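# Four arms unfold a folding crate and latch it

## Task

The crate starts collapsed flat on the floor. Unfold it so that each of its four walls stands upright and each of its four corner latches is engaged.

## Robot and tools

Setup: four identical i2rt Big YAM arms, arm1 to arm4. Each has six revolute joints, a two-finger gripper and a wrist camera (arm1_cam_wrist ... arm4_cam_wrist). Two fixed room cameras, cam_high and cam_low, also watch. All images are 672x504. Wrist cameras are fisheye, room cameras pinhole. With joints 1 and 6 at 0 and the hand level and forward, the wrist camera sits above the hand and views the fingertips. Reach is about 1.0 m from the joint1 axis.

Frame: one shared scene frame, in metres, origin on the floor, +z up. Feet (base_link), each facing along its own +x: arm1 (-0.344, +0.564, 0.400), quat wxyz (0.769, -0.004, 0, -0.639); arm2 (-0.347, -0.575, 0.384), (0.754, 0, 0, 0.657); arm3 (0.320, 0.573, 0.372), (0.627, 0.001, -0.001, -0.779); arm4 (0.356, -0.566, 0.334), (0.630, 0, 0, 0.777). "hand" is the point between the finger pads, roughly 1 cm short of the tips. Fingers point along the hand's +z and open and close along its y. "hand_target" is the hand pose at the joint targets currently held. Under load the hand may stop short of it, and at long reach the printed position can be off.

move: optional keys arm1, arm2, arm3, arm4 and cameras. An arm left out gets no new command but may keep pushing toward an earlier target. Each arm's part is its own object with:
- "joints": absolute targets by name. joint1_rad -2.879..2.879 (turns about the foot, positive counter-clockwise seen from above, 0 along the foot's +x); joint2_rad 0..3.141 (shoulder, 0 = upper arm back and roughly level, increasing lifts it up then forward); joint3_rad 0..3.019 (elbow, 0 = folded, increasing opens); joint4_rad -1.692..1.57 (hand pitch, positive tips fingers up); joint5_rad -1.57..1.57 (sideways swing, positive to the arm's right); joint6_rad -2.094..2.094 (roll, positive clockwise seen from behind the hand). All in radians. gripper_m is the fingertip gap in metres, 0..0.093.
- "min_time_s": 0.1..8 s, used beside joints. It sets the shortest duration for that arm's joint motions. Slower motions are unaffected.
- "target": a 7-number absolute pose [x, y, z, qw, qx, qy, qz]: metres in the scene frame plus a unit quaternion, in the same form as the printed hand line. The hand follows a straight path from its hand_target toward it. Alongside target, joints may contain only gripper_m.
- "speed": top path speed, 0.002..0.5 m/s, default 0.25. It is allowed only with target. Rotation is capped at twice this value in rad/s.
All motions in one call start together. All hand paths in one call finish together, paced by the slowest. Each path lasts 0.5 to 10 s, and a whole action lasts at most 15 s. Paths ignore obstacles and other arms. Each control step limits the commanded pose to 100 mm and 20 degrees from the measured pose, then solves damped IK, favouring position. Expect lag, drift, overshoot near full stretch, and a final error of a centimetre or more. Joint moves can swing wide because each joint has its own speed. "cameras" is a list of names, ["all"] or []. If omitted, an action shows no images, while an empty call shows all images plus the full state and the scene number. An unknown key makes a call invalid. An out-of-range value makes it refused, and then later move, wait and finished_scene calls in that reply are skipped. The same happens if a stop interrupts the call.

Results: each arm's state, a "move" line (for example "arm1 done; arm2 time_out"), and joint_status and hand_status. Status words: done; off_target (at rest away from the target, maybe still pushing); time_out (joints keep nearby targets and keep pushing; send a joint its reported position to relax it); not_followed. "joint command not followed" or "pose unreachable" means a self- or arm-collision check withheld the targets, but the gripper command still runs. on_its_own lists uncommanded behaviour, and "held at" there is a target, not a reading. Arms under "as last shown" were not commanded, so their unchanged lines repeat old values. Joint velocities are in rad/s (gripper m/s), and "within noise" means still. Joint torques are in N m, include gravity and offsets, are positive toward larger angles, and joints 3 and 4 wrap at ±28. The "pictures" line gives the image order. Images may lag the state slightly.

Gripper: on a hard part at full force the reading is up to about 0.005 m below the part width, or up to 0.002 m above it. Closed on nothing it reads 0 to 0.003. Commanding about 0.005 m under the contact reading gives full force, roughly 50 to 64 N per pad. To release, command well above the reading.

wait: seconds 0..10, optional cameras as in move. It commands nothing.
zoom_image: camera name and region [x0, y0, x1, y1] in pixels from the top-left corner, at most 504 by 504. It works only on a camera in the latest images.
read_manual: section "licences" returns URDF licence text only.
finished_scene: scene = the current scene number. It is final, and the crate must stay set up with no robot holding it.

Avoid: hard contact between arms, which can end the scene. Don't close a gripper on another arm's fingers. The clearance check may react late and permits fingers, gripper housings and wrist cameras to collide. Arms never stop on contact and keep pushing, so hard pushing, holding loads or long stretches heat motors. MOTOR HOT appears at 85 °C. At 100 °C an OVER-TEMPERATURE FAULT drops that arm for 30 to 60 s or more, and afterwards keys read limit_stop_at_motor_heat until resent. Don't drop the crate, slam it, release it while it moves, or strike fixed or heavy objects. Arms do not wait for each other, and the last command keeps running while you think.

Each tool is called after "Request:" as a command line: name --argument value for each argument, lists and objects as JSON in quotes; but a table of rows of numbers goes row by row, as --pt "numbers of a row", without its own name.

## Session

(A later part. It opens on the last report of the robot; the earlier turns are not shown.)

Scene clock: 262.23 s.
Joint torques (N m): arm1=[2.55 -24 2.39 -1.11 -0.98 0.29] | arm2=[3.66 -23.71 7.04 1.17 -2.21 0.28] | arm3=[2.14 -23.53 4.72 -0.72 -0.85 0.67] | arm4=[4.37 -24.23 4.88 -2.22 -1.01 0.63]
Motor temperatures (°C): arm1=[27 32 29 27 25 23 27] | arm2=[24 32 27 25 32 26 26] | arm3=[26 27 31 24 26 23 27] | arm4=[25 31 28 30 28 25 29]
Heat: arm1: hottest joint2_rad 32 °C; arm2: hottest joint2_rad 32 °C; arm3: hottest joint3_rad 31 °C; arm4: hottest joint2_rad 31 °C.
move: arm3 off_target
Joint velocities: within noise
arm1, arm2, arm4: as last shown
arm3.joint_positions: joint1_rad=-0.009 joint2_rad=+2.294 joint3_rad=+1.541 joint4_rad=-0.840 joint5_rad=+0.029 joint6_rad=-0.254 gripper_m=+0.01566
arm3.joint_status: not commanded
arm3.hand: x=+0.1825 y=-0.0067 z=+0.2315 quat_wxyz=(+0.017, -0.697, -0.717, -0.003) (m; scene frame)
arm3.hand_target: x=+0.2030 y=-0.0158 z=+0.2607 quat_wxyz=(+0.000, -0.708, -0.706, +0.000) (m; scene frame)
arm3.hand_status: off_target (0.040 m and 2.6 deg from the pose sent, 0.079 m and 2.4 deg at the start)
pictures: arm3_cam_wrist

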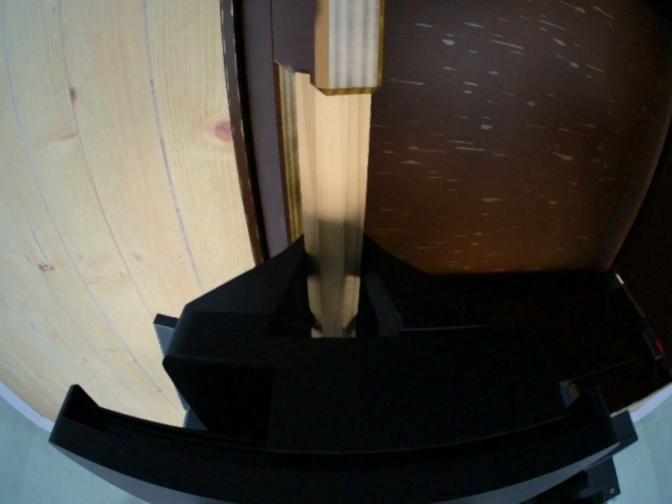

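Request:
move --arm3 '{"target": [0.245, -0.016, 0.268, 0, 0.7071, 0.7071, 0], "speed": 0.08}'

Request:
move --arm3 '{"target": [0.275, -0.016, 0.272, 0, 0.7071, 0.7071, 0], "speed": 0.08}' --cameras '["arm3_cam_wrist", "cam_high", "cam_low"]'

Request:
zoom_image --camera "cam_low" --region '[220, 180, 470, 380]'

Scene clock: 267.13 s.
Joint torques (N m): arm1=[2.78 -23.3 2.4 -0.88 -0.94 0.28] | arm2=[3.6 -23.77 7.05 1.17 -2.21 0.28] | arm3=[3.43 -23.82 4.56 -0.64 -1.41 0.77] | arm4=[4.42 -24.23 4.88 -2.21 -1.01 0.63]
Motor temperatures (°C): arm1=[27 32 29 27 25 23 27] | arm2=[24 32 27 25 32 26 26] | arm3=[26 27 31 24 26 23 28] | arm4=[25 31 28 30 28 25 29]
Heat: arm1: hottest joint2_rad 32 °C; arm2: hottest joint2_rad 32 °C; arm3: hottest joint3_rad 31 °C; arm4: hottest joint2_rad 31 °C.
move: arm3 off_target
Joint velocities: within noise
arm1: as last shown
arm1.joint_positions: joint1_rad=+0.556 joint2_rad=+2.110 joint3_rad=+1.091 joint4_rad=-0.534 joint5_rad=+0.019 joint6_rad=-0.820 gripper_m=+0.01668
arm2.joint_positions: joint1_rad=+0.066 joint2_rad=+2.236 joint3_rad=+1.443 joint4_rad=-0.860 joint5_rad=+0.051 joint6_rad=-0.058 gripper_m=+0.01679
arm2.joint_status: not commanded
arm2.hand: x=-0.2980 y=-0.0204 z=+0.2519 quat_wxyz=(+0.013, +0.702, -0.710, +0.046) (m; scene frame)
arm2.hand_target: x=-0.3295 y=+0.0087 z=+0.2729 quat_wxyz=(+0.001, +0.708, -0.706, +0.000) (m; scene frame)
arm2.hand_status: not commanded
arm3.joint_positions: joint1_rad=+0.037 joint2_rad=+2.274 joint3_rad=+1.519 joint4_rad=-0.843 joint5_rad=+0.045 joint6_rad=-0.205 gripper_m=+0.01566
arm3.joint_status: not commanded
arm3.hand: x=+0.2078 y=-0.0057 z=+0.2372 quat_wxyz=(+0.025, -0.697, -0.716, +0.000) (m; scene frame)
arm3.hand_target: x=+0.2436 y=-0.0156 z=+0.2661 quat_wxyz=(+0.001, -0.706, -0.708, -0.001) (m; scene frame)
arm3.hand_status: off_target (0.049 m and 3.3 deg from the pose sent, 0.073 m and 2.6 deg at the start)
arm4.joint_positions: joint1_rad=+0.611 joint2_rad=+2.050 joint3_rad=+1.216 joint4_rad=-0.741 joint5_rad=+0.025 joint6_rad=-0.768 gripper_m=+0.01642
arm4.joint_status: not commanded
arm4.hand: x=-0.0149 y=-0.2127 z=+0.2389 quat_wxyz=(-0.008, +1.000, +0.008, +0.010) (m; scene frame)
arm4.hand_target: x=-0.0237 y=-0.2341 z=+0.2696 quat_wxyz=(+0.000, +1.000, +0.000, -0.001) (m; scene frame)
arm4.hand_status: not commanded
pictures: none

Scene clock: 268.37 s.
Joint torques (N m): arm1=[3.14 -23.36 2.22 -1.18 -0.95 0.29] | arm2=[3.66 -23.71 7.04 1.2 -2.21 0.28] | arm3=[4.13 -23.47 4.59 -0.47 -1.72 0.86] | arm4=[4.37 -24.23 4.88 -2.22 -1.01 0.63]
Motor temperatures (°C): arm1=[27 32 29 27 25 23 27] | arm2=[24 32 27 25 32 26 26] | arm3=[26 27 31 24 27 23 28] | arm4=[25 31 28 30 28 25 29]
Heat: arm1: hottest joint2_rad 32 °C; arm2: hottest joint2_rad 32 °C; arm3: hottest joint3_rad 31 °C; arm4: hottest joint2_rad 31 °C.
move: arm3 off_target
Joint velocities: within noise
arm1, arm2, arm4: as last shown
arm3.joint_positions: joint1_rad=+0.081 joint2_rad=+2.260 joint3_rad=+1.504 joint4_rad=-0.848 joint5_rad=+0.054 joint6_rad=-0.159 gripper_m=+0.01569
arm3.joint_status: not commanded
arm3.hand: x=+0.2328 y=-0.0047 z=+0.2411 quat_wxyz=(+0.031, -0.698, -0.716, +0.002) (m; scene frame)
arm3.hand_target: x=+0.2735 y=-0.0152 z=+0.2704 quat_wxyz=(+0.001, -0.706, -0.708, -0.002) (m; scene frame)
arm3.hand_status: off_target (0.054 m and 3.8 deg from the pose sent, 0.076 m and 3.3 deg at the start)
pictures: arm3_cam_wrist, cam_high, cam_low

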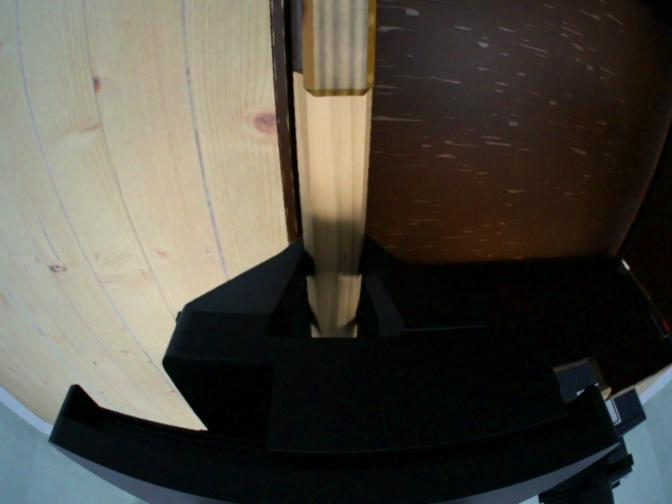

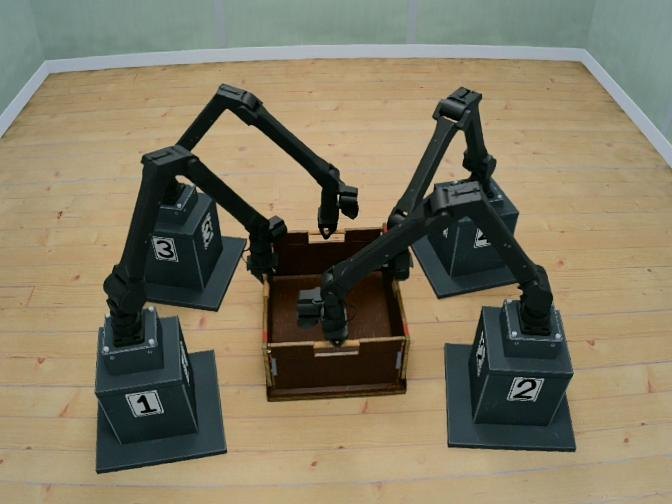

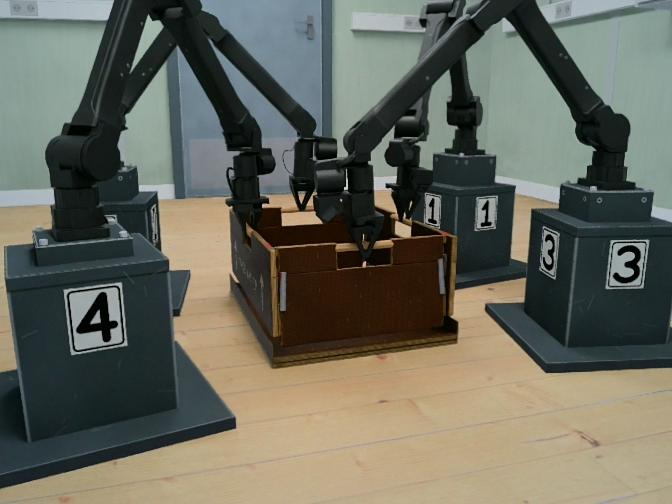

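Scaled by 2.016 from the camera's 672x504 image, which has a finer 960x720 frame.

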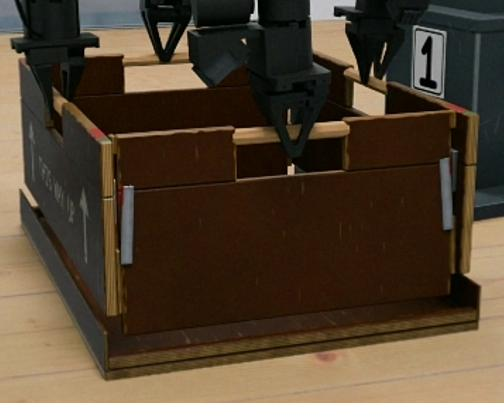

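Request:
move --arm3 '{"target": [0.302, -0.016, 0.274, 0, 0.7071, 0.7071, 0], "speed": 0.08}' --cameras '["cam_high", "cam_low"]'

Request:
zoom_image --camera "cam_low" --region '[260, 200, 470, 370]'

Request:
zoom_image --camera "cam_low" --region '[420, 210, 470, 300]'

Request:
zoom_image --camera "cam_low" --region '[255, 230, 305, 320]'

Scene clock: 273.97 s.
Joint torques (N m): arm1=[2.9 -23.41 2.21 -1.01 -0.93 0.32] | arm2=[3.72 -23.71 7.05 1.18 -2.21 0.28] | arm3=[4.6 -23.18 4.81 -0.43 -2.06 0.95] | arm4=[4.42 -24.23 4.88 -2.22 -1.02 0.63]
Motor temperatures (°C): arm1=[27 32 29 27 25 23 27] | arm2=[24 32 27 25 32 26 26] | arm3=[26 27 30 24 28 24 28] | arm4=[25 31 28 30 28 25 29]
Heat: arm1: hottest joint2_rad 32 °C; arm2: hottest joint2_rad 32 °C; arm3: hottest joint3_rad 30 °C; arm4: hottest joint2_rad 31 °C.
move: arm3 off_target
Joint velocities: within noise
arm1.joint_positions: joint1_rad=+0.557 joint2_rad=+2.110 joint3_rad=+1.091 joint4_rad=-0.534 joint5_rad=+0.019 joint6_rad=-0.820 gripper_m=+0.01668
arm1.joint_status: not commanded
arm1.hand: x=-0.0240 y=+0.2078 z=+0.2477 quat_wxyz=(+0.004, -0.004, -1.000, +0.016) (m; scene frame)
arm1.hand_target: x=-0.0175 y=+0.2312 z=+0.2621 quat_wxyz=(+0.001, +0.001, -1.000, +0.000) (m; scene frame)
arm1.hand_status: not commanded
arm2, arm4: as last shown
arm2.hand_target: x=-0.3296 y=+0.0087 z=+0.2729 quat_wxyz=(+0.001, +0.708, -0.706, +0.000) (m; scene frame)
arm3.joint_positions: joint1_rad=+0.115 joint2_rad=+2.257 joint3_rad=+1.496 joint4_rad=-0.848 joint5_rad=+0.063 joint6_rad=-0.123 gripper_m=+0.01572
arm3.joint_status: not commanded
arm3.hand: x=+0.2511 y=-0.0041 z=+0.2409 quat_wxyz=(+0.035, -0.698, -0.715, +0.004) (m; scene frame)
arm3.hand_target: x=+0.2993 y=-0.0150 z=+0.2718 quat_wxyz=(+0.001, -0.706, -0.708, -0.001) (m; scene frame)
arm3.hand_status: off_target (0.062 m and 4.3 deg from the pose sent, 0.077 m and 3.8 deg at the start)
pictures: cam_high, cam_low

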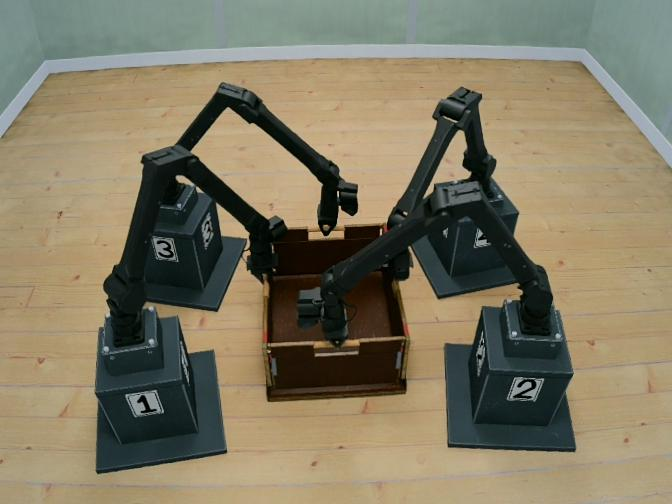

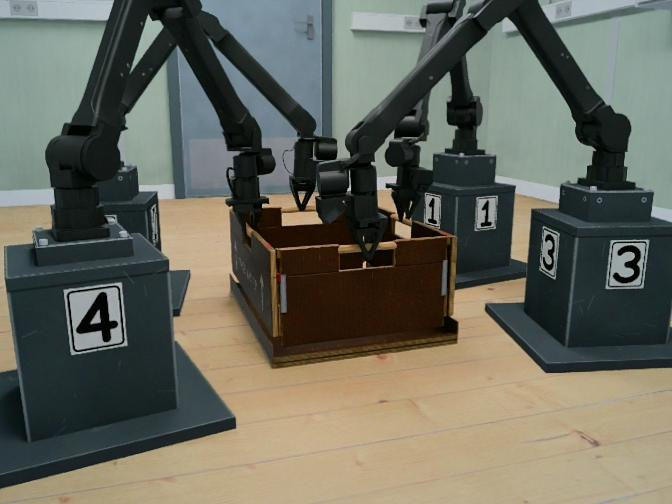

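Scaled by 2.400 from the camera's 672x504 image, which has a finer 960x720 frame.

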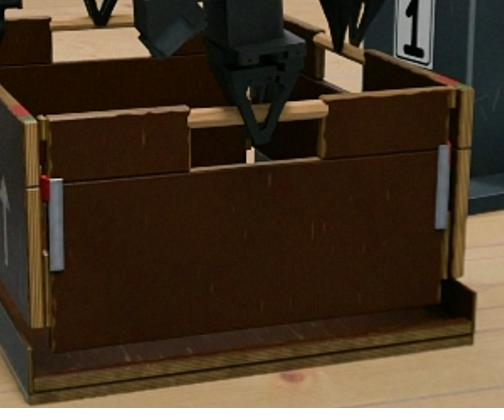

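Scaled by 5.600 from the camera's 672x504 image, which has a finer 960x720 frame.

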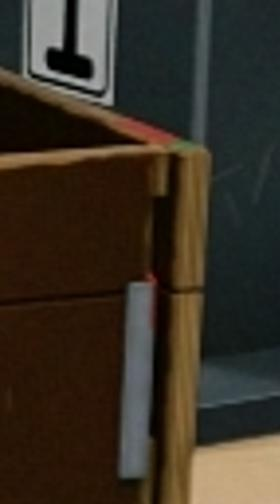

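Scaled by 5.600 from the camera's 672x504 image, which has a finer 960x720 frame.

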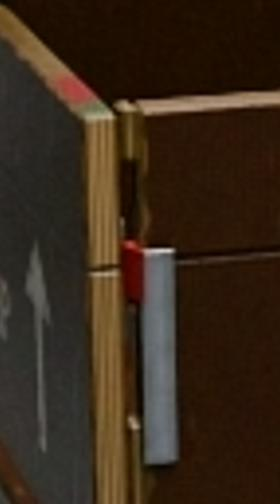

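Request:
move --arm1 '{"target": [-0.0165, 0.195, 0.262, 0, 0, 1, 0], "speed": 0.05}' --arm4 '{"target": [-0.0235, -0.200, 0.266, 0, 1, 0, 0], "speed": 0.05}' --cameras '["cam_high", "cam_low"]'

Request:
zoom_image --camera "cam_low" --region '[260, 200, 470, 370]'

Request:
zoom_image --camera "cam_high" --region '[250, 300, 420, 410]'

Scene clock: 279.87 s.
Joint torques (N m): arm1=[-0.73 -21.3 6.83 -1.37 -0.7 -0.04] | arm2=[3.66 -23.65 7.05 1.18 -2.21 0.28] | arm3=[5.13 -23.65 4.88 -0.43 -2.06 0.92] | arm4=[1.08 -20.6 10.26 -2.65 -0.87 0.12]
Motor temperatures (°C): arm1=[27 32 29 27 25 23 27] | arm2=[24 32 27 25 32 26 26] | arm3=[26 28 30 24 29 24 28] | arm4=[25 31 28 30 28 25 29]
Heat: arm1: hottest joint2_rad 32 °C; arm2: hottest joint2_rad 32 °C; arm3: hottest joint3_rad 30 °C; arm4: hottest joint2_rad 31 °C.
move: arm1 off_target; arm4 off_target
Joint velocities: within noise
arm1.joint_positions: joint1_rad=+0.550 joint2_rad=+2.120 joint3_rad=+1.115 joint4_rad=-0.571 joint5_rad=+0.010 joint6_rad=-0.831 gripper_m=+0.01668
arm1.joint_status: not commanded
arm1.hand: x=-0.0243 y=+0.2050 z=+0.2477 quat_wxyz=(+0.008, -0.003, -1.000, +0.004) (m; scene frame)
arm1.hand_target: x=-0.0172 y=+0.1957 z=+0.2615 quat_wxyz=(+0.000, +0.000, -1.000, +0.000) (m; scene frame)
arm1.hand_status: off_target (0.019 m and 1.1 deg from the pose sent, 0.021 m and 1.9 deg at the start)
arm2, arm3: as last shown
arm4.joint_positions: joint1_rad=+0.608 joint2_rad=+2.055 joint3_rad=+1.227 joint4_rad=-0.756 joint5_rad=+0.022 joint6_rad=-0.771 gripper_m=+0.01642
arm4.joint_status: not commanded
arm4.hand: x=-0.0148 y=-0.2114 z=+0.2394 quat_wxyz=(-0.003, +1.000, +0.008, +0.012) (m; scene frame)
arm4.hand_target: x=-0.0243 y=-0.2014 z=+0.2657 quat_wxyz=(-0.001, +1.000, +0.002, +0.000) (m; scene frame)
arm4.hand_status: off_target (0.030 m and 1.7 deg from the pose sent, 0.031 m and 1.7 deg at the start)
pictures: cam_high, cam_low

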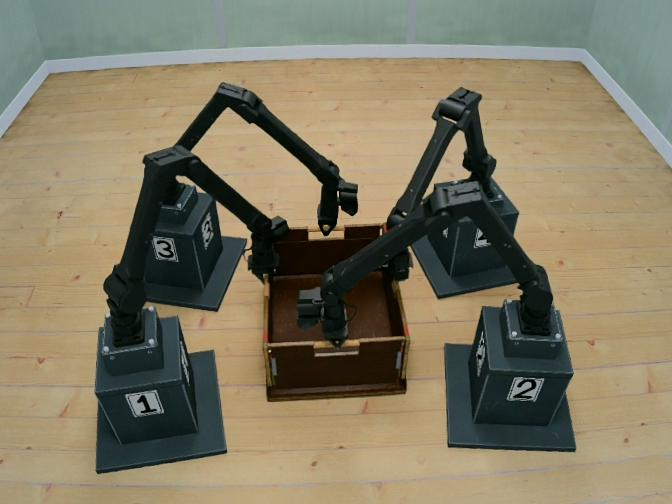

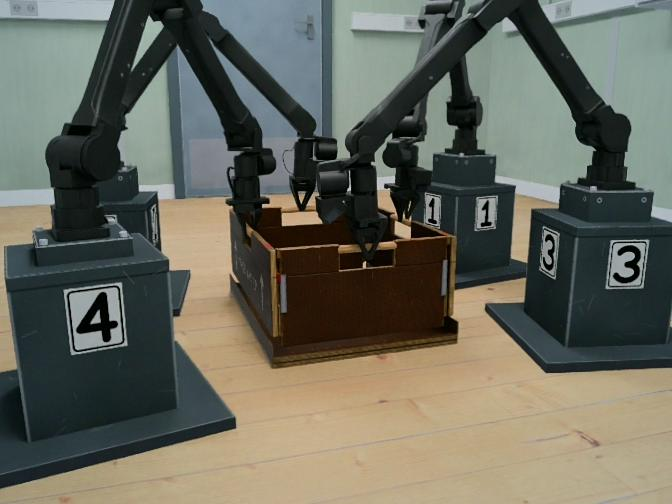

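Scaled by 2.400 from the camera's 672x504 image, which has a finer 960x720 frame.

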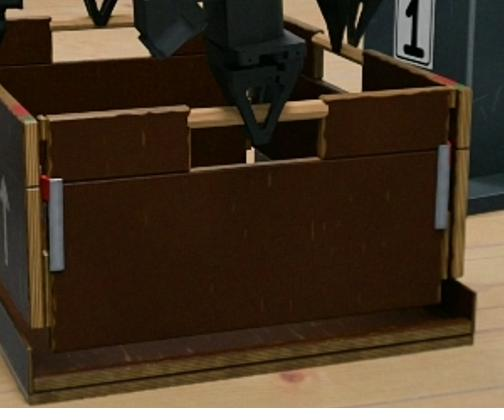

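Scaled by 2.965 from the camera's 672x504 image, which has a finer 960x720 frame.

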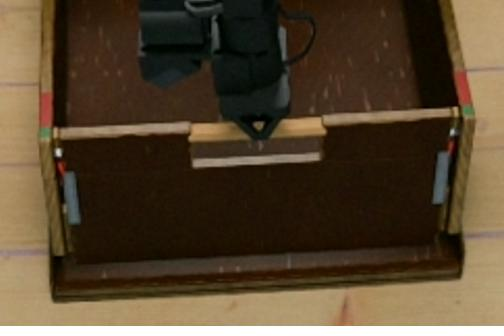

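Request:
move --arm1 '{"target": [-0.0165, 0.175, 0.262, 0, 0, 1, 0], "speed": 0.05}' --arm4 '{"target": [-0.0235, -0.180, 0.266, 0, 1, 0, 0], "speed": 0.05}' --cameras '["cam_high", "cam_low"]'

Request:
zoom_image --camera "cam_low" --region '[260, 200, 470, 370]'

Request:
zoom_image --camera "cam_high" --region '[250, 300, 420, 410]'

Scene clock: 282.43 s.
Joint torques (N m): arm1=[-2.55 -20.54 8.16 -0.39 -0.22 -0.12] | arm2=[3.6 -23.71 7.05 1.17 -2.21 0.28] | arm3=[4.84 -23.82 4.79 -0.54 -2.04 0.96] | arm4=[-0.09 -20.07 11.79 -1.89 -0.47 -0.05]
Motor temperatures (°C): arm1=[27 32 29 27 25 23 27] | arm2=[24 32 27 25 32 26 26] | arm3=[26 29 30 24 30 24 28] | arm4=[25 31 28 30 28 25 29]
Heat: arm1: hottest joint2_rad 32 °C; arm2: hottest joint2_rad 32 °C; arm3: hottest joint3_rad 30 °C; arm4: hottest joint2_rad 31 °C.
move: arm1 off_target; arm4 off_target
Joint velocities: within noise
arm1.joint_positions: joint1_rad=+0.545 joint2_rad=+2.133 joint3_rad=+1.146 joint4_rad=-0.620 joint5_rad=-0.001 joint6_rad=-0.840 gripper_m=+0.01668
arm1.joint_status: not commanded
arm1.hand: x=-0.0233 y=+0.2034 z=+0.2486 quat_wxyz=(+0.014, +0.000, -1.000, -0.011) (m; scene frame)
arm1.hand_target: x=-0.0128 y=+0.1782 z=+0.2628 quat_wxyz=(-0.001, +0.000, -1.000, +0.001) (m; scene frame)
arm1.hand_status: off_target (0.032 m and 2.1 deg from the pose sent, 0.034 m and 1.1 deg at the start)
arm2, arm3: as last shown
arm4.joint_positions: joint1_rad=+0.600 joint2_rad=+2.070 joint3_rad=+1.256 joint4_rad=-0.798 joint5_rad=+0.010 joint6_rad=-0.782 gripper_m=+0.01642
arm4.joint_status: not commanded
arm4.hand: x=-0.0148 y=-0.2090 z=+0.2395 quat_wxyz=(+0.011, +1.000, +0.009, +0.018) (m; scene frame)
arm4.hand_target: x=-0.0253 y=-0.1835 z=+0.2661 quat_wxyz=(-0.001, +1.000, +0.003, +0.000) (m; scene frame)
arm4.hand_status: off_target (0.040 m and 2.6 deg from the pose sent, 0.042 m and 1.7 deg at the start)
pictures: cam_high, cam_low

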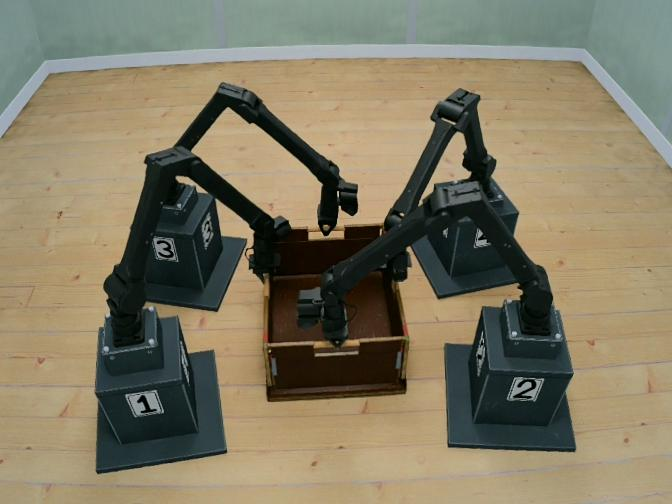

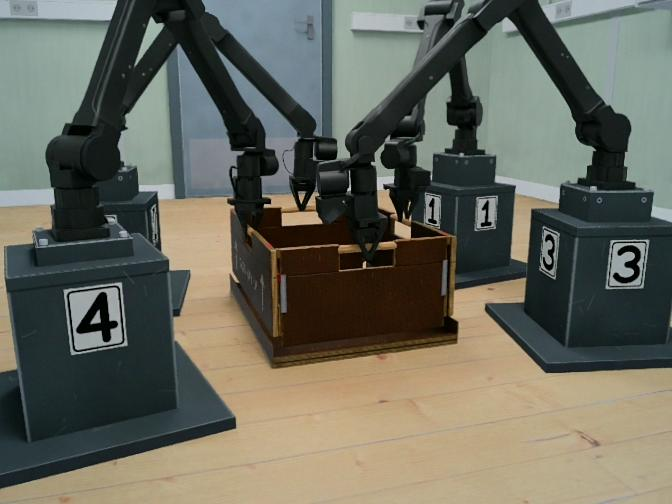

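Scaled by 2.400 from the camera's 672x504 image, which has a finer 960x720 frame.

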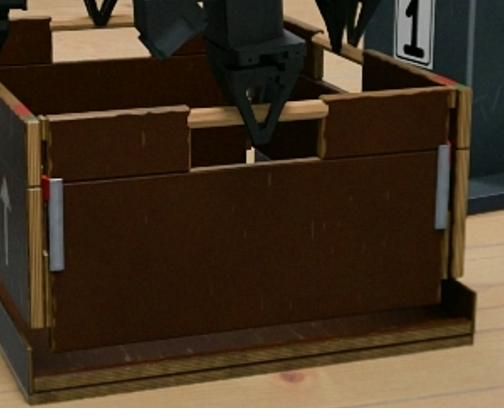

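Scaled by 2.965 from the camera's 672x504 image, which has a finer 960x720 frame.

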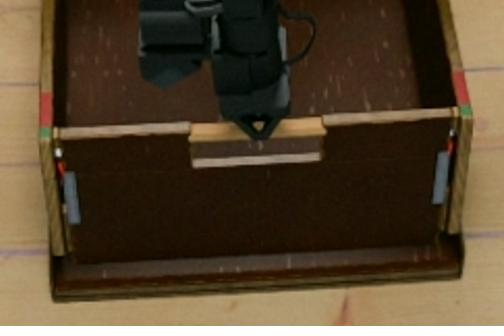

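Request:
move --arm1 '{"target": [-0.0165, 0.193, 0.255, 0, 0, 1, 0], "speed": 0.05}' --arm4 '{"target": [-0.0235, -0.202, 0.245, 0, 1, 0, 0], "speed": 0.05}' --arm2 '{"target": [-0.278, 0.005, 0.262, 0, 0.7071, -0.7071, 0], "speed": 0.06}' --arm3 '{"target": [0.232, -0.016, 0.252, 0, 0.7071, 0.7071, 0], "speed": 0.06}' --cameras '["cam_high", "cam_low"]'

Request:
zoom_image --camera "cam_low" --region '[260, 200, 470, 370]'

Request:
zoom_image --camera "cam_high" --region '[250, 300, 420, 410]'

Scene clock: 289.10 s.
Joint torques (N m): arm1=[-0.21 -21.48 5.16 0.79 -0.22 0] | arm2=[-1.85 -22.36 6.76 1.87 -0.81 -0.13] | arm3=[-2.08 -20.13 6.34 0.61 -0.86 0.01] | arm4=[1.61 -19.08 7.46 0.34 -0.47 0.28]
Motor temperatures (°C): arm1=[27 32 30 27 25 23 27] | arm2=[24 32 27 25 33 26 26] | arm3=[26 30 30 24 31 24 28] | arm4=[25 32 29 30 28 25 29]
Heat: arm1: hottest joint2_rad 32 °C; arm2: hottest joint5_rad 33 °C; arm3: hottest joint5_rad 31 °C; arm4: hottest joint2_rad 32 °C.
move: arm1 off_target; arm2 off_target; arm3 off_target; arm4 off_target
Joint velocities: within noise
arm1.joint_positions: joint1_rad=+0.545 joint2_rad=+2.133 joint3_rad=+1.146 joint4_rad=-0.618 joint5_rad=-0.001 joint6_rad=-0.840 gripper_m=+0.01668
arm1.joint_status: not commanded
arm1.hand: x=-0.0231 y=+0.2032 z=+0.2485 quat_wxyz=(+0.014, +0.000, -1.000, -0.010) (m; scene frame)
arm1.hand_target: x=-0.0177 y=+0.1945 z=+0.2550 quat_wxyz=(+0.003, +0.000, -1.000, -0.003) (m; scene frame)
arm1.hand_status: off_target (0.014 m and 2.0 deg from the pose sent, 0.014 m and 2.1 deg at the start)
arm2.joint_positions: joint1_rad=+0.049 joint2_rad=+2.236 joint3_rad=+1.441 joint4_rad=-0.858 joint5_rad=+0.019 joint6_rad=-0.110 gripper_m=+0.01679
arm2.joint_status: not commanded
arm2.hand: x=-0.2942 y=-0.0213 z=+0.2513 quat_wxyz=(+0.025, +0.715, -0.698, +0.033) (m; scene frame)
arm2.hand_target: x=-0.2835 y=+0.0038 z=+0.2624 quat_wxyz=(+0.001, +0.710, -0.704, +0.001) (m; scene frame)
arm2.hand_status: off_target (0.033 m and 5.0 deg from the pose sent, 0.034 m and 5.6 deg at the start)
arm3.joint_positions: joint1_rad=+0.100 joint2_rad=+2.257 joint3_rad=+1.496 joint4_rad=-0.846 joint5_rad=+0.029 joint6_rad=-0.145 gripper_m=+0.01572
arm3.joint_status: not commanded
arm3.hand: x=+0.2480 y=-0.0040 z=+0.2406 quat_wxyz=(+0.022, -0.696, -0.717, -0.006) (m; scene frame)
arm3.hand_target: x=+0.2384 y=-0.0160 z=+0.2521 quat_wxyz=(+0.000, -0.704, -0.710, -0.001) (m; scene frame)
arm3.hand_status: off_target (0.023 m and 3.1 deg from the pose sent, 0.025 m and 4.3 deg at the start)
arm4.joint_positions: joint1_rad=+0.602 joint2_rad=+2.070 joint3_rad=+1.253 joint4_rad=-0.790 joint5_rad=+0.010 joint6_rad=-0.782 gripper_m=+0.01643
arm4.joint_status: not commanded
arm4.hand: x=-0.0155 y=-0.2093 z=+0.2386 quat_wxyz=(+0.009, +1.000, +0.010, +0.016) (m; scene frame)
arm4.hand_target: x=-0.0224 y=-0.2039 z=+0.2450 quat_wxyz=(+0.003, +1.000, +0.001, +0.003) (m; scene frame)
arm4.hand_status: off_target (0.013 m and 2.4 deg from the pose sent, 0.012 m and 2.6 deg at the start)
pictures: cam_high, cam_low

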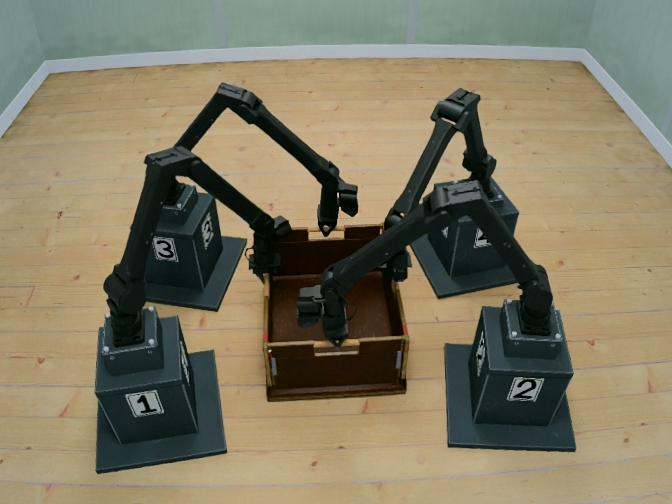

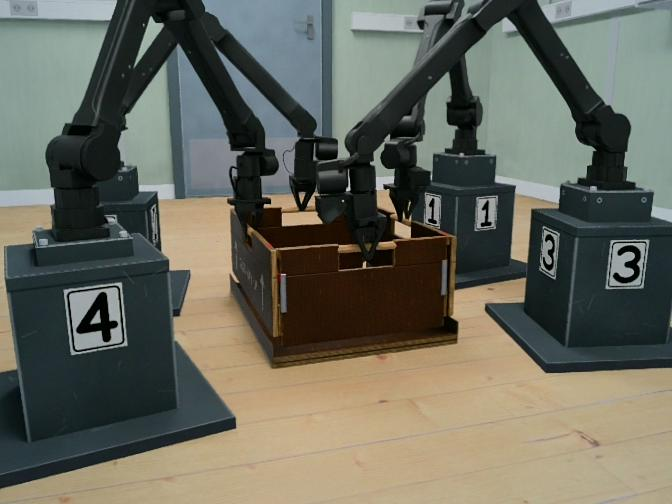

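Scaled by 2.400 from the camera's 672x504 image, which has a finer 960x720 frame.

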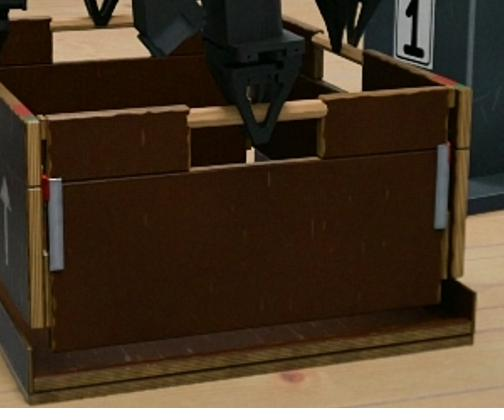

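Scaled by 2.965 from the camera's 672x504 image, which has a finer 960x720 frame.

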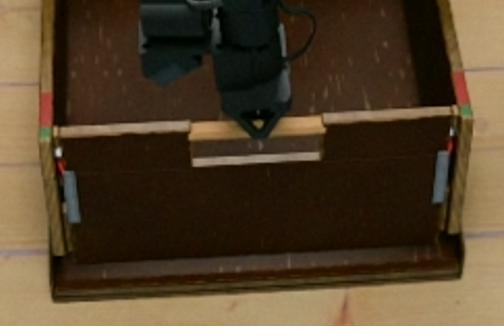

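Request:
move --arm2 '{"target": [-0.252, 0.005, 0.262, 0, 0.7071, -0.7071, 0], "speed": 0.06}' --arm3 '{"target": [0.206, -0.016, 0.252, 0, 0.7071, 0.7071, 0], "speed": 0.06}' --cameras '["cam_high", "cam_low"]'

Request:
zoom_image --camera "cam_low" --region '[260, 200, 470, 370]'

Request:
zoom_image --camera "cam_high" --region '[250, 300, 420, 410]'

Scene clock: 291.73 s.
Joint torques (N m): arm1=[-0.5 -20.95 5.24 0.9 -0.27 0.02] | arm2=[-5.54 -22.07 7.46 1.68 0.27 -0.22] | arm3=[-5.36 -19.72 7.34 0.29 0.16 -0.13] | arm4=[1.61 -19.02 7.46 0.34 -0.48 0.28]
Motor temperatures (°C): arm1=[27 32 30 27 25 23 27] | arm2=[24 32 27 25 32 26 26] | arm3=[26 30 30 24 30 24 28] | arm4=[25 32 29 30 28 25 29]
Heat: arm1: hottest joint2_rad 32 °C; arm2: hottest joint2_rad 32 °C; arm3: hottest joint2_rad 30 °C; arm4: hottest joint2_rad 32 °C.
move: arm2 off_target; arm3 off_target
Joint velocities: within noise
arm1, arm4: as last shown
arm2.joint_positions: joint1_rad=+0.038 joint2_rad=+2.236 joint3_rad=+1.441 joint4_rad=-0.857 joint5_rad=-0.013 joint6_rad=-0.134 gripper_m=+0.01678
arm2.joint_status: not commanded
arm2.hand: x=-0.2938 y=-0.0210 z=+0.2513 quat_wxyz=(+0.035, +0.719, -0.694, +0.020) (m; scene frame)
arm2.hand_target: x=-0.2546 y=+0.0030 z=+0.2631 quat_wxyz=(+0.002, +0.704, -0.710, -0.002) (m; scene frame)
arm2.hand_status: off_target (0.050 m and 5.1 deg from the pose sent, 0.051 m and 5.0 deg at the start)
arm3.joint_positions: joint1_rad=+0.089 joint2_rad=+2.257 joint3_rad=+1.496 joint4_rad=-0.845 joint5_rad=-0.004 joint6_rad=-0.160 gripper_m=+0.01571
arm3.joint_status: not commanded
arm3.hand: x=+0.2476 y=-0.0043 z=+0.2405 quat_wxyz=(+0.008, -0.695, -0.719, -0.016) (m; scene frame)
arm3.hand_target: x=+0.2082 y=-0.0151 z=+0.2522 quat_wxyz=(-0.003, -0.710, -0.704, -0.001) (m; scene frame)
arm3.hand_status: off_target (0.045 m and 2.8 deg from the pose sent, 0.045 m and 3.1 deg at the start)
pictures: cam_high, cam_low

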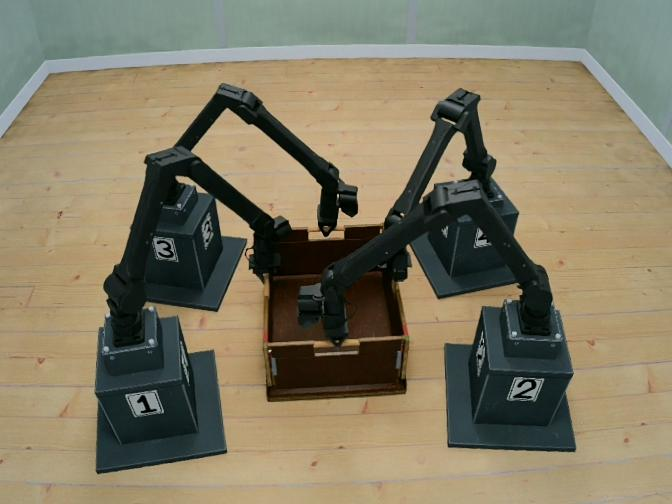

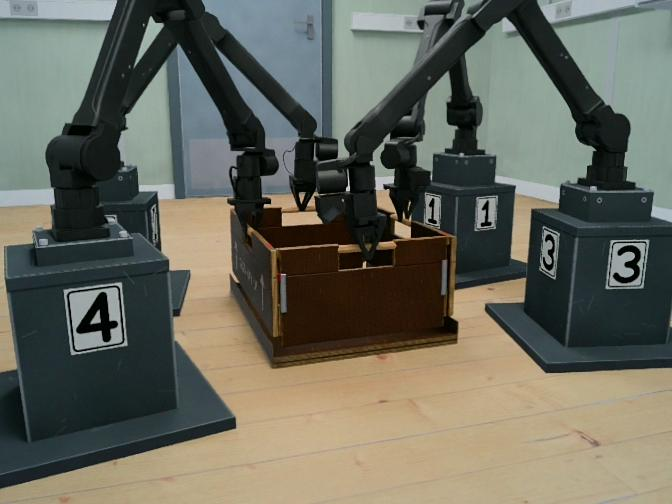

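Scaled by 2.400 from the camera's 672x504 image, which has a finer 960x720 frame.

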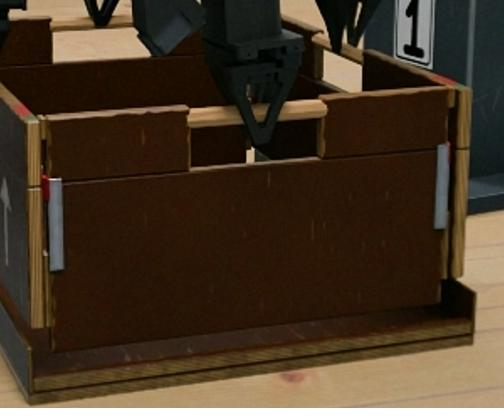

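Scaled by 2.965 from the camera's 672x504 image, which has a finer 960x720 frame.

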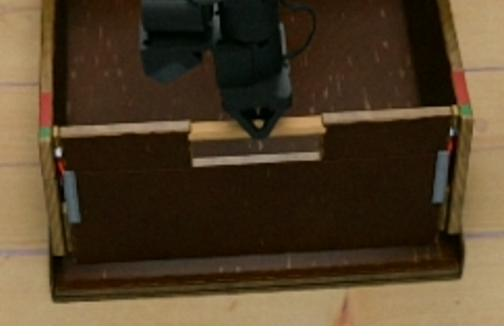

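Request:
move --arm2 '{"target": [-0.281, 0.004, 0.262, 0, 0.7071, -0.7071, 0], "speed": 0.1}' --arm3 '{"target": [0.240, -0.014, 0.250, 0, 0.7071, 0.7071, 0], "speed": 0.1}'

Request:
move --arm1 '{"joints": {"gripper_m": 0.045}}' --arm2 '{"joints": {"gripper_m": 0.045}}' --arm3 '{"joints": {"gripper_m": 0.045}}' --arm4 '{"joints": {"gripper_m": 0.045}}' --cameras '["all"]'

Scene clock: 294.63 s.
Joint torques (N m): arm1=[-0.91 -20.95 5.2 0.64 -0.22 0.02] | arm2=[-1.61 -22.53 6.57 1.91 0.14 0.06] | arm3=[-1.49 -20.25 5.59 0.54 0.18 0.16] | arm4=[1.61 -19.08 7.46 0.34 -0.48 0.28]
Motor temperatures (°C): arm1=[27 32 30 27 25 23 27] | arm2=[24 32 27 25 32 26 26] | arm3=[26 30 30 24 30 24 28] | arm4=[25 33 29 30 28 25 29]
Heat: arm1: hottest joint2_rad 32 °C; arm2: hottest joint2_rad 32 °C; arm3: hottest joint2_rad 30 °C; arm4: hottest joint2_rad 33 °C.
move: arm2 off_target; arm3 off_target
Joint velocities: within noise
arm1, arm4: as last shown
arm2.joint_positions: joint1_rad=+0.041 joint2_rad=+2.236 joint3_rad=+1.441 joint4_rad=-0.857 joint5_rad=-0.004 joint6_rad=-0.127 gripper_m=+0.01678
arm2.joint_status: not commanded
arm2.hand: x=-0.2939 y=-0.0209 z=+0.2513 quat_wxyz=(+0.032, +0.718, -0.695, +0.024) (m; scene frame)
arm2.hand_target: x=-0.2806 y=+0.0032 z=+0.2627 quat_wxyz=(+0.000, +0.709, -0.705, +0.000) (m; scene frame)
arm2.hand_status: off_target (0.030 m and 4.9 deg from the pose sent, 0.030 m and 5.1 deg at the start)
arm3.joint_positions: joint1_rad=+0.094 joint2_rad=+2.257 joint3_rad=+1.496 joint4_rad=-0.845 joint5_rad=+0.008 joint6_rad=-0.155 gripper_m=+0.01572
arm3.joint_status: not commanded
arm3.hand: x=+0.2481 y=-0.0044 z=+0.2405 quat_wxyz=(+0.013, -0.695, -0.719, -0.013) (m; scene frame)
arm3.hand_target: x=+0.2392 y=-0.0120 z=+0.2499 quat_wxyz=(+0.005, -0.703, -0.711, -0.001) (m; scene frame)
arm3.hand_status: off_target (0.016 m and 2.8 deg from the pose sent, 0.016 m and 2.8 deg at the start)
pictures: none

Scene clock: 295.43 s.
Joint torques (N m): arm1=[-0.97 -20.37 5.19 0.66 -0.01 0.05] | arm2=[-0.5 -22.48 6.71 0.66 0.11 0.06] | arm3=[-1.44 -20.07 5.65 0.61 0.18 0.15] | arm4=[1.96 -17.67 7.71 0.23 -0.22 0.28]
Motor temperatures (°C): arm1=[27 32 30 27 25 23 27] | arm2=[24 31 27 25 32 26 26] | arm3=[26 30 30 24 29 24 28] | arm4=[25 33 29 30 28 25 29]
Heat: arm1: hottest joint2_rad 32 °C; arm2: hottest joint5_rad 32 °C; arm3: hottest joint2_rad 30 °C; arm4: hottest joint2_rad 33 °C.
move: arm1 done; arm2 done; arm3 done; arm4 done
Joint velocities: within noise
arm1.joint_positions: joint1_rad=+0.545 joint2_rad=+2.131 joint3_rad=+1.146 joint4_rad=-0.618 joint5_rad=-0.006 joint6_rad=-0.842 gripper_m=+0.04496
arm1.joint_status: all done
arm1.hand: x=-0.0222 y=+0.2034 z=+0.2492 quat_wxyz=(+0.012, +0.000, -1.000, -0.011) (m; scene frame)
arm1.hand_target: x=-0.0178 y=+0.1944 z=+0.2553 quat_wxyz=(+0.003, +0.001, -1.000, -0.003) (m; scene frame)
arm1.hand_status: not commanded
arm2.joint_positions: joint1_rad=+0.027 joint2_rad=+2.236 joint3_rad=+1.441 joint4_rad=-0.821 joint5_rad=+0.005 joint6_rad=-0.122 gripper_m=+0.04489
arm2.joint_status: all done
arm2.hand: x=-0.2837 y=-0.0132 z=+0.2507 quat_wxyz=(+0.016, +0.712, -0.702, +0.016) (m; scene frame)
arm2.hand_target: x=-0.2768 y=+0.0032 z=+0.2632 quat_wxyz=(-0.003, +0.706, -0.708, +0.003) (m; scene frame)
arm2.hand_status: not commanded
arm3.joint_positions: joint1_rad=+0.080 joint2_rad=+2.254 joint3_rad=+1.496 joint4_rad=-0.845 joint5_rad=+0.008 joint6_rad=-0.154 gripper_m=+0.04490
arm3.joint_status: all done
arm3.hand: x=+0.2400 y=-0.0041 z=+0.2422 quat_wxyz=(+0.012, -0.700, -0.713, -0.011) (m; scene frame)
arm3.hand_target: x=+0.2329 y=-0.0109 z=+0.2496 quat_wxyz=(+0.005, -0.708, -0.707, -0.001) (m; scene frame)
arm3.hand_status: not commanded
arm4.joint_positions: joint1_rad=+0.594 joint2_rad=+2.062 joint3_rad=+1.253 joint4_rad=-0.787 joint5_rad=+0.002 joint6_rad=-0.775 gripper_m=+0.04495
arm4.joint_status: all done
arm4.hand: x=-0.0155 y=-0.2057 z=+0.2424 quat_wxyz=(+0.008, +1.000, +0.003, +0.010) (m; scene frame)
arm4.hand_target: x=-0.0196 y=-0.2012 z=+0.2448 quat_wxyz=(+0.003, +1.000, -0.006, +0.003) (m; scene frame)
arm4.hand_status: not commanded
pictures: arm1_cam_wrist, arm2_cam_wrist, arm3_cam_wrist, arm4_cam_wrist, cam_high, cam_low

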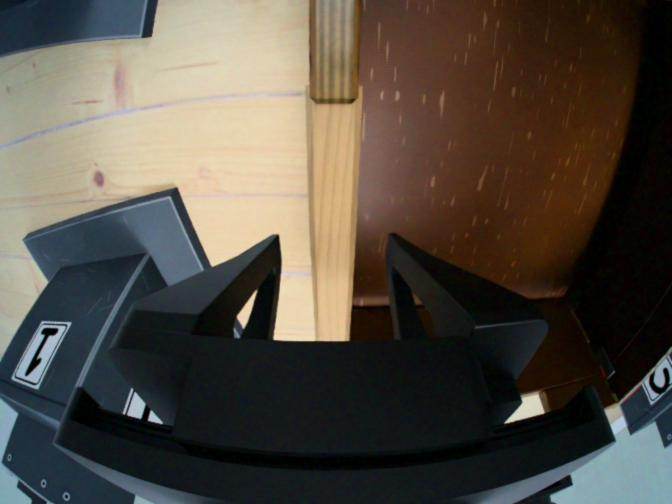

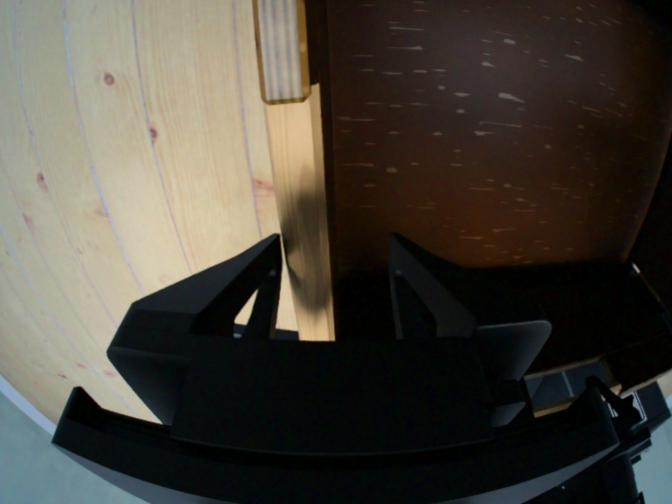

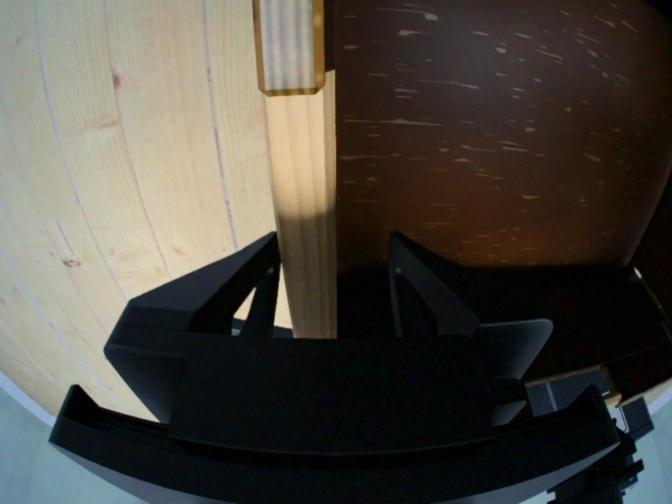

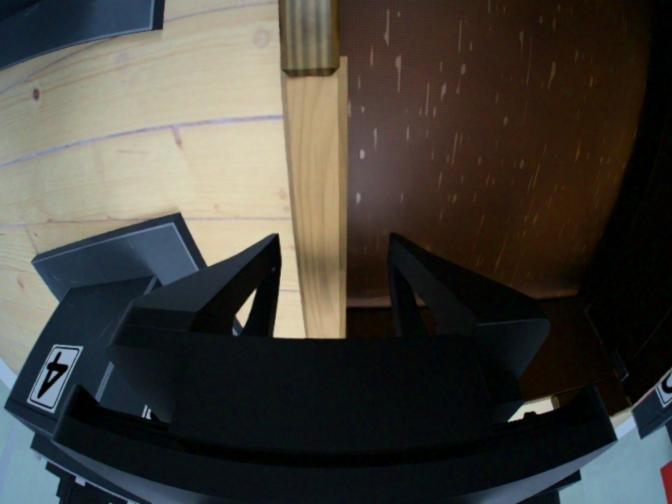

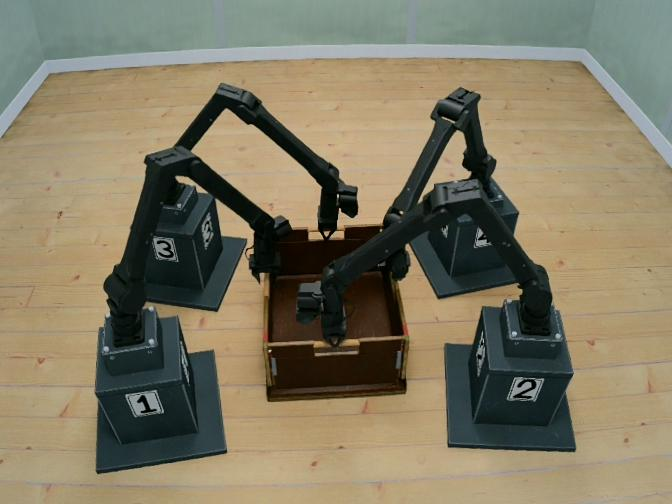

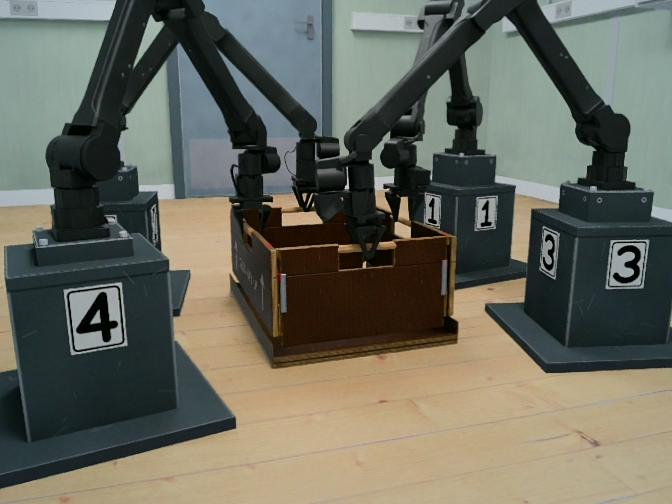

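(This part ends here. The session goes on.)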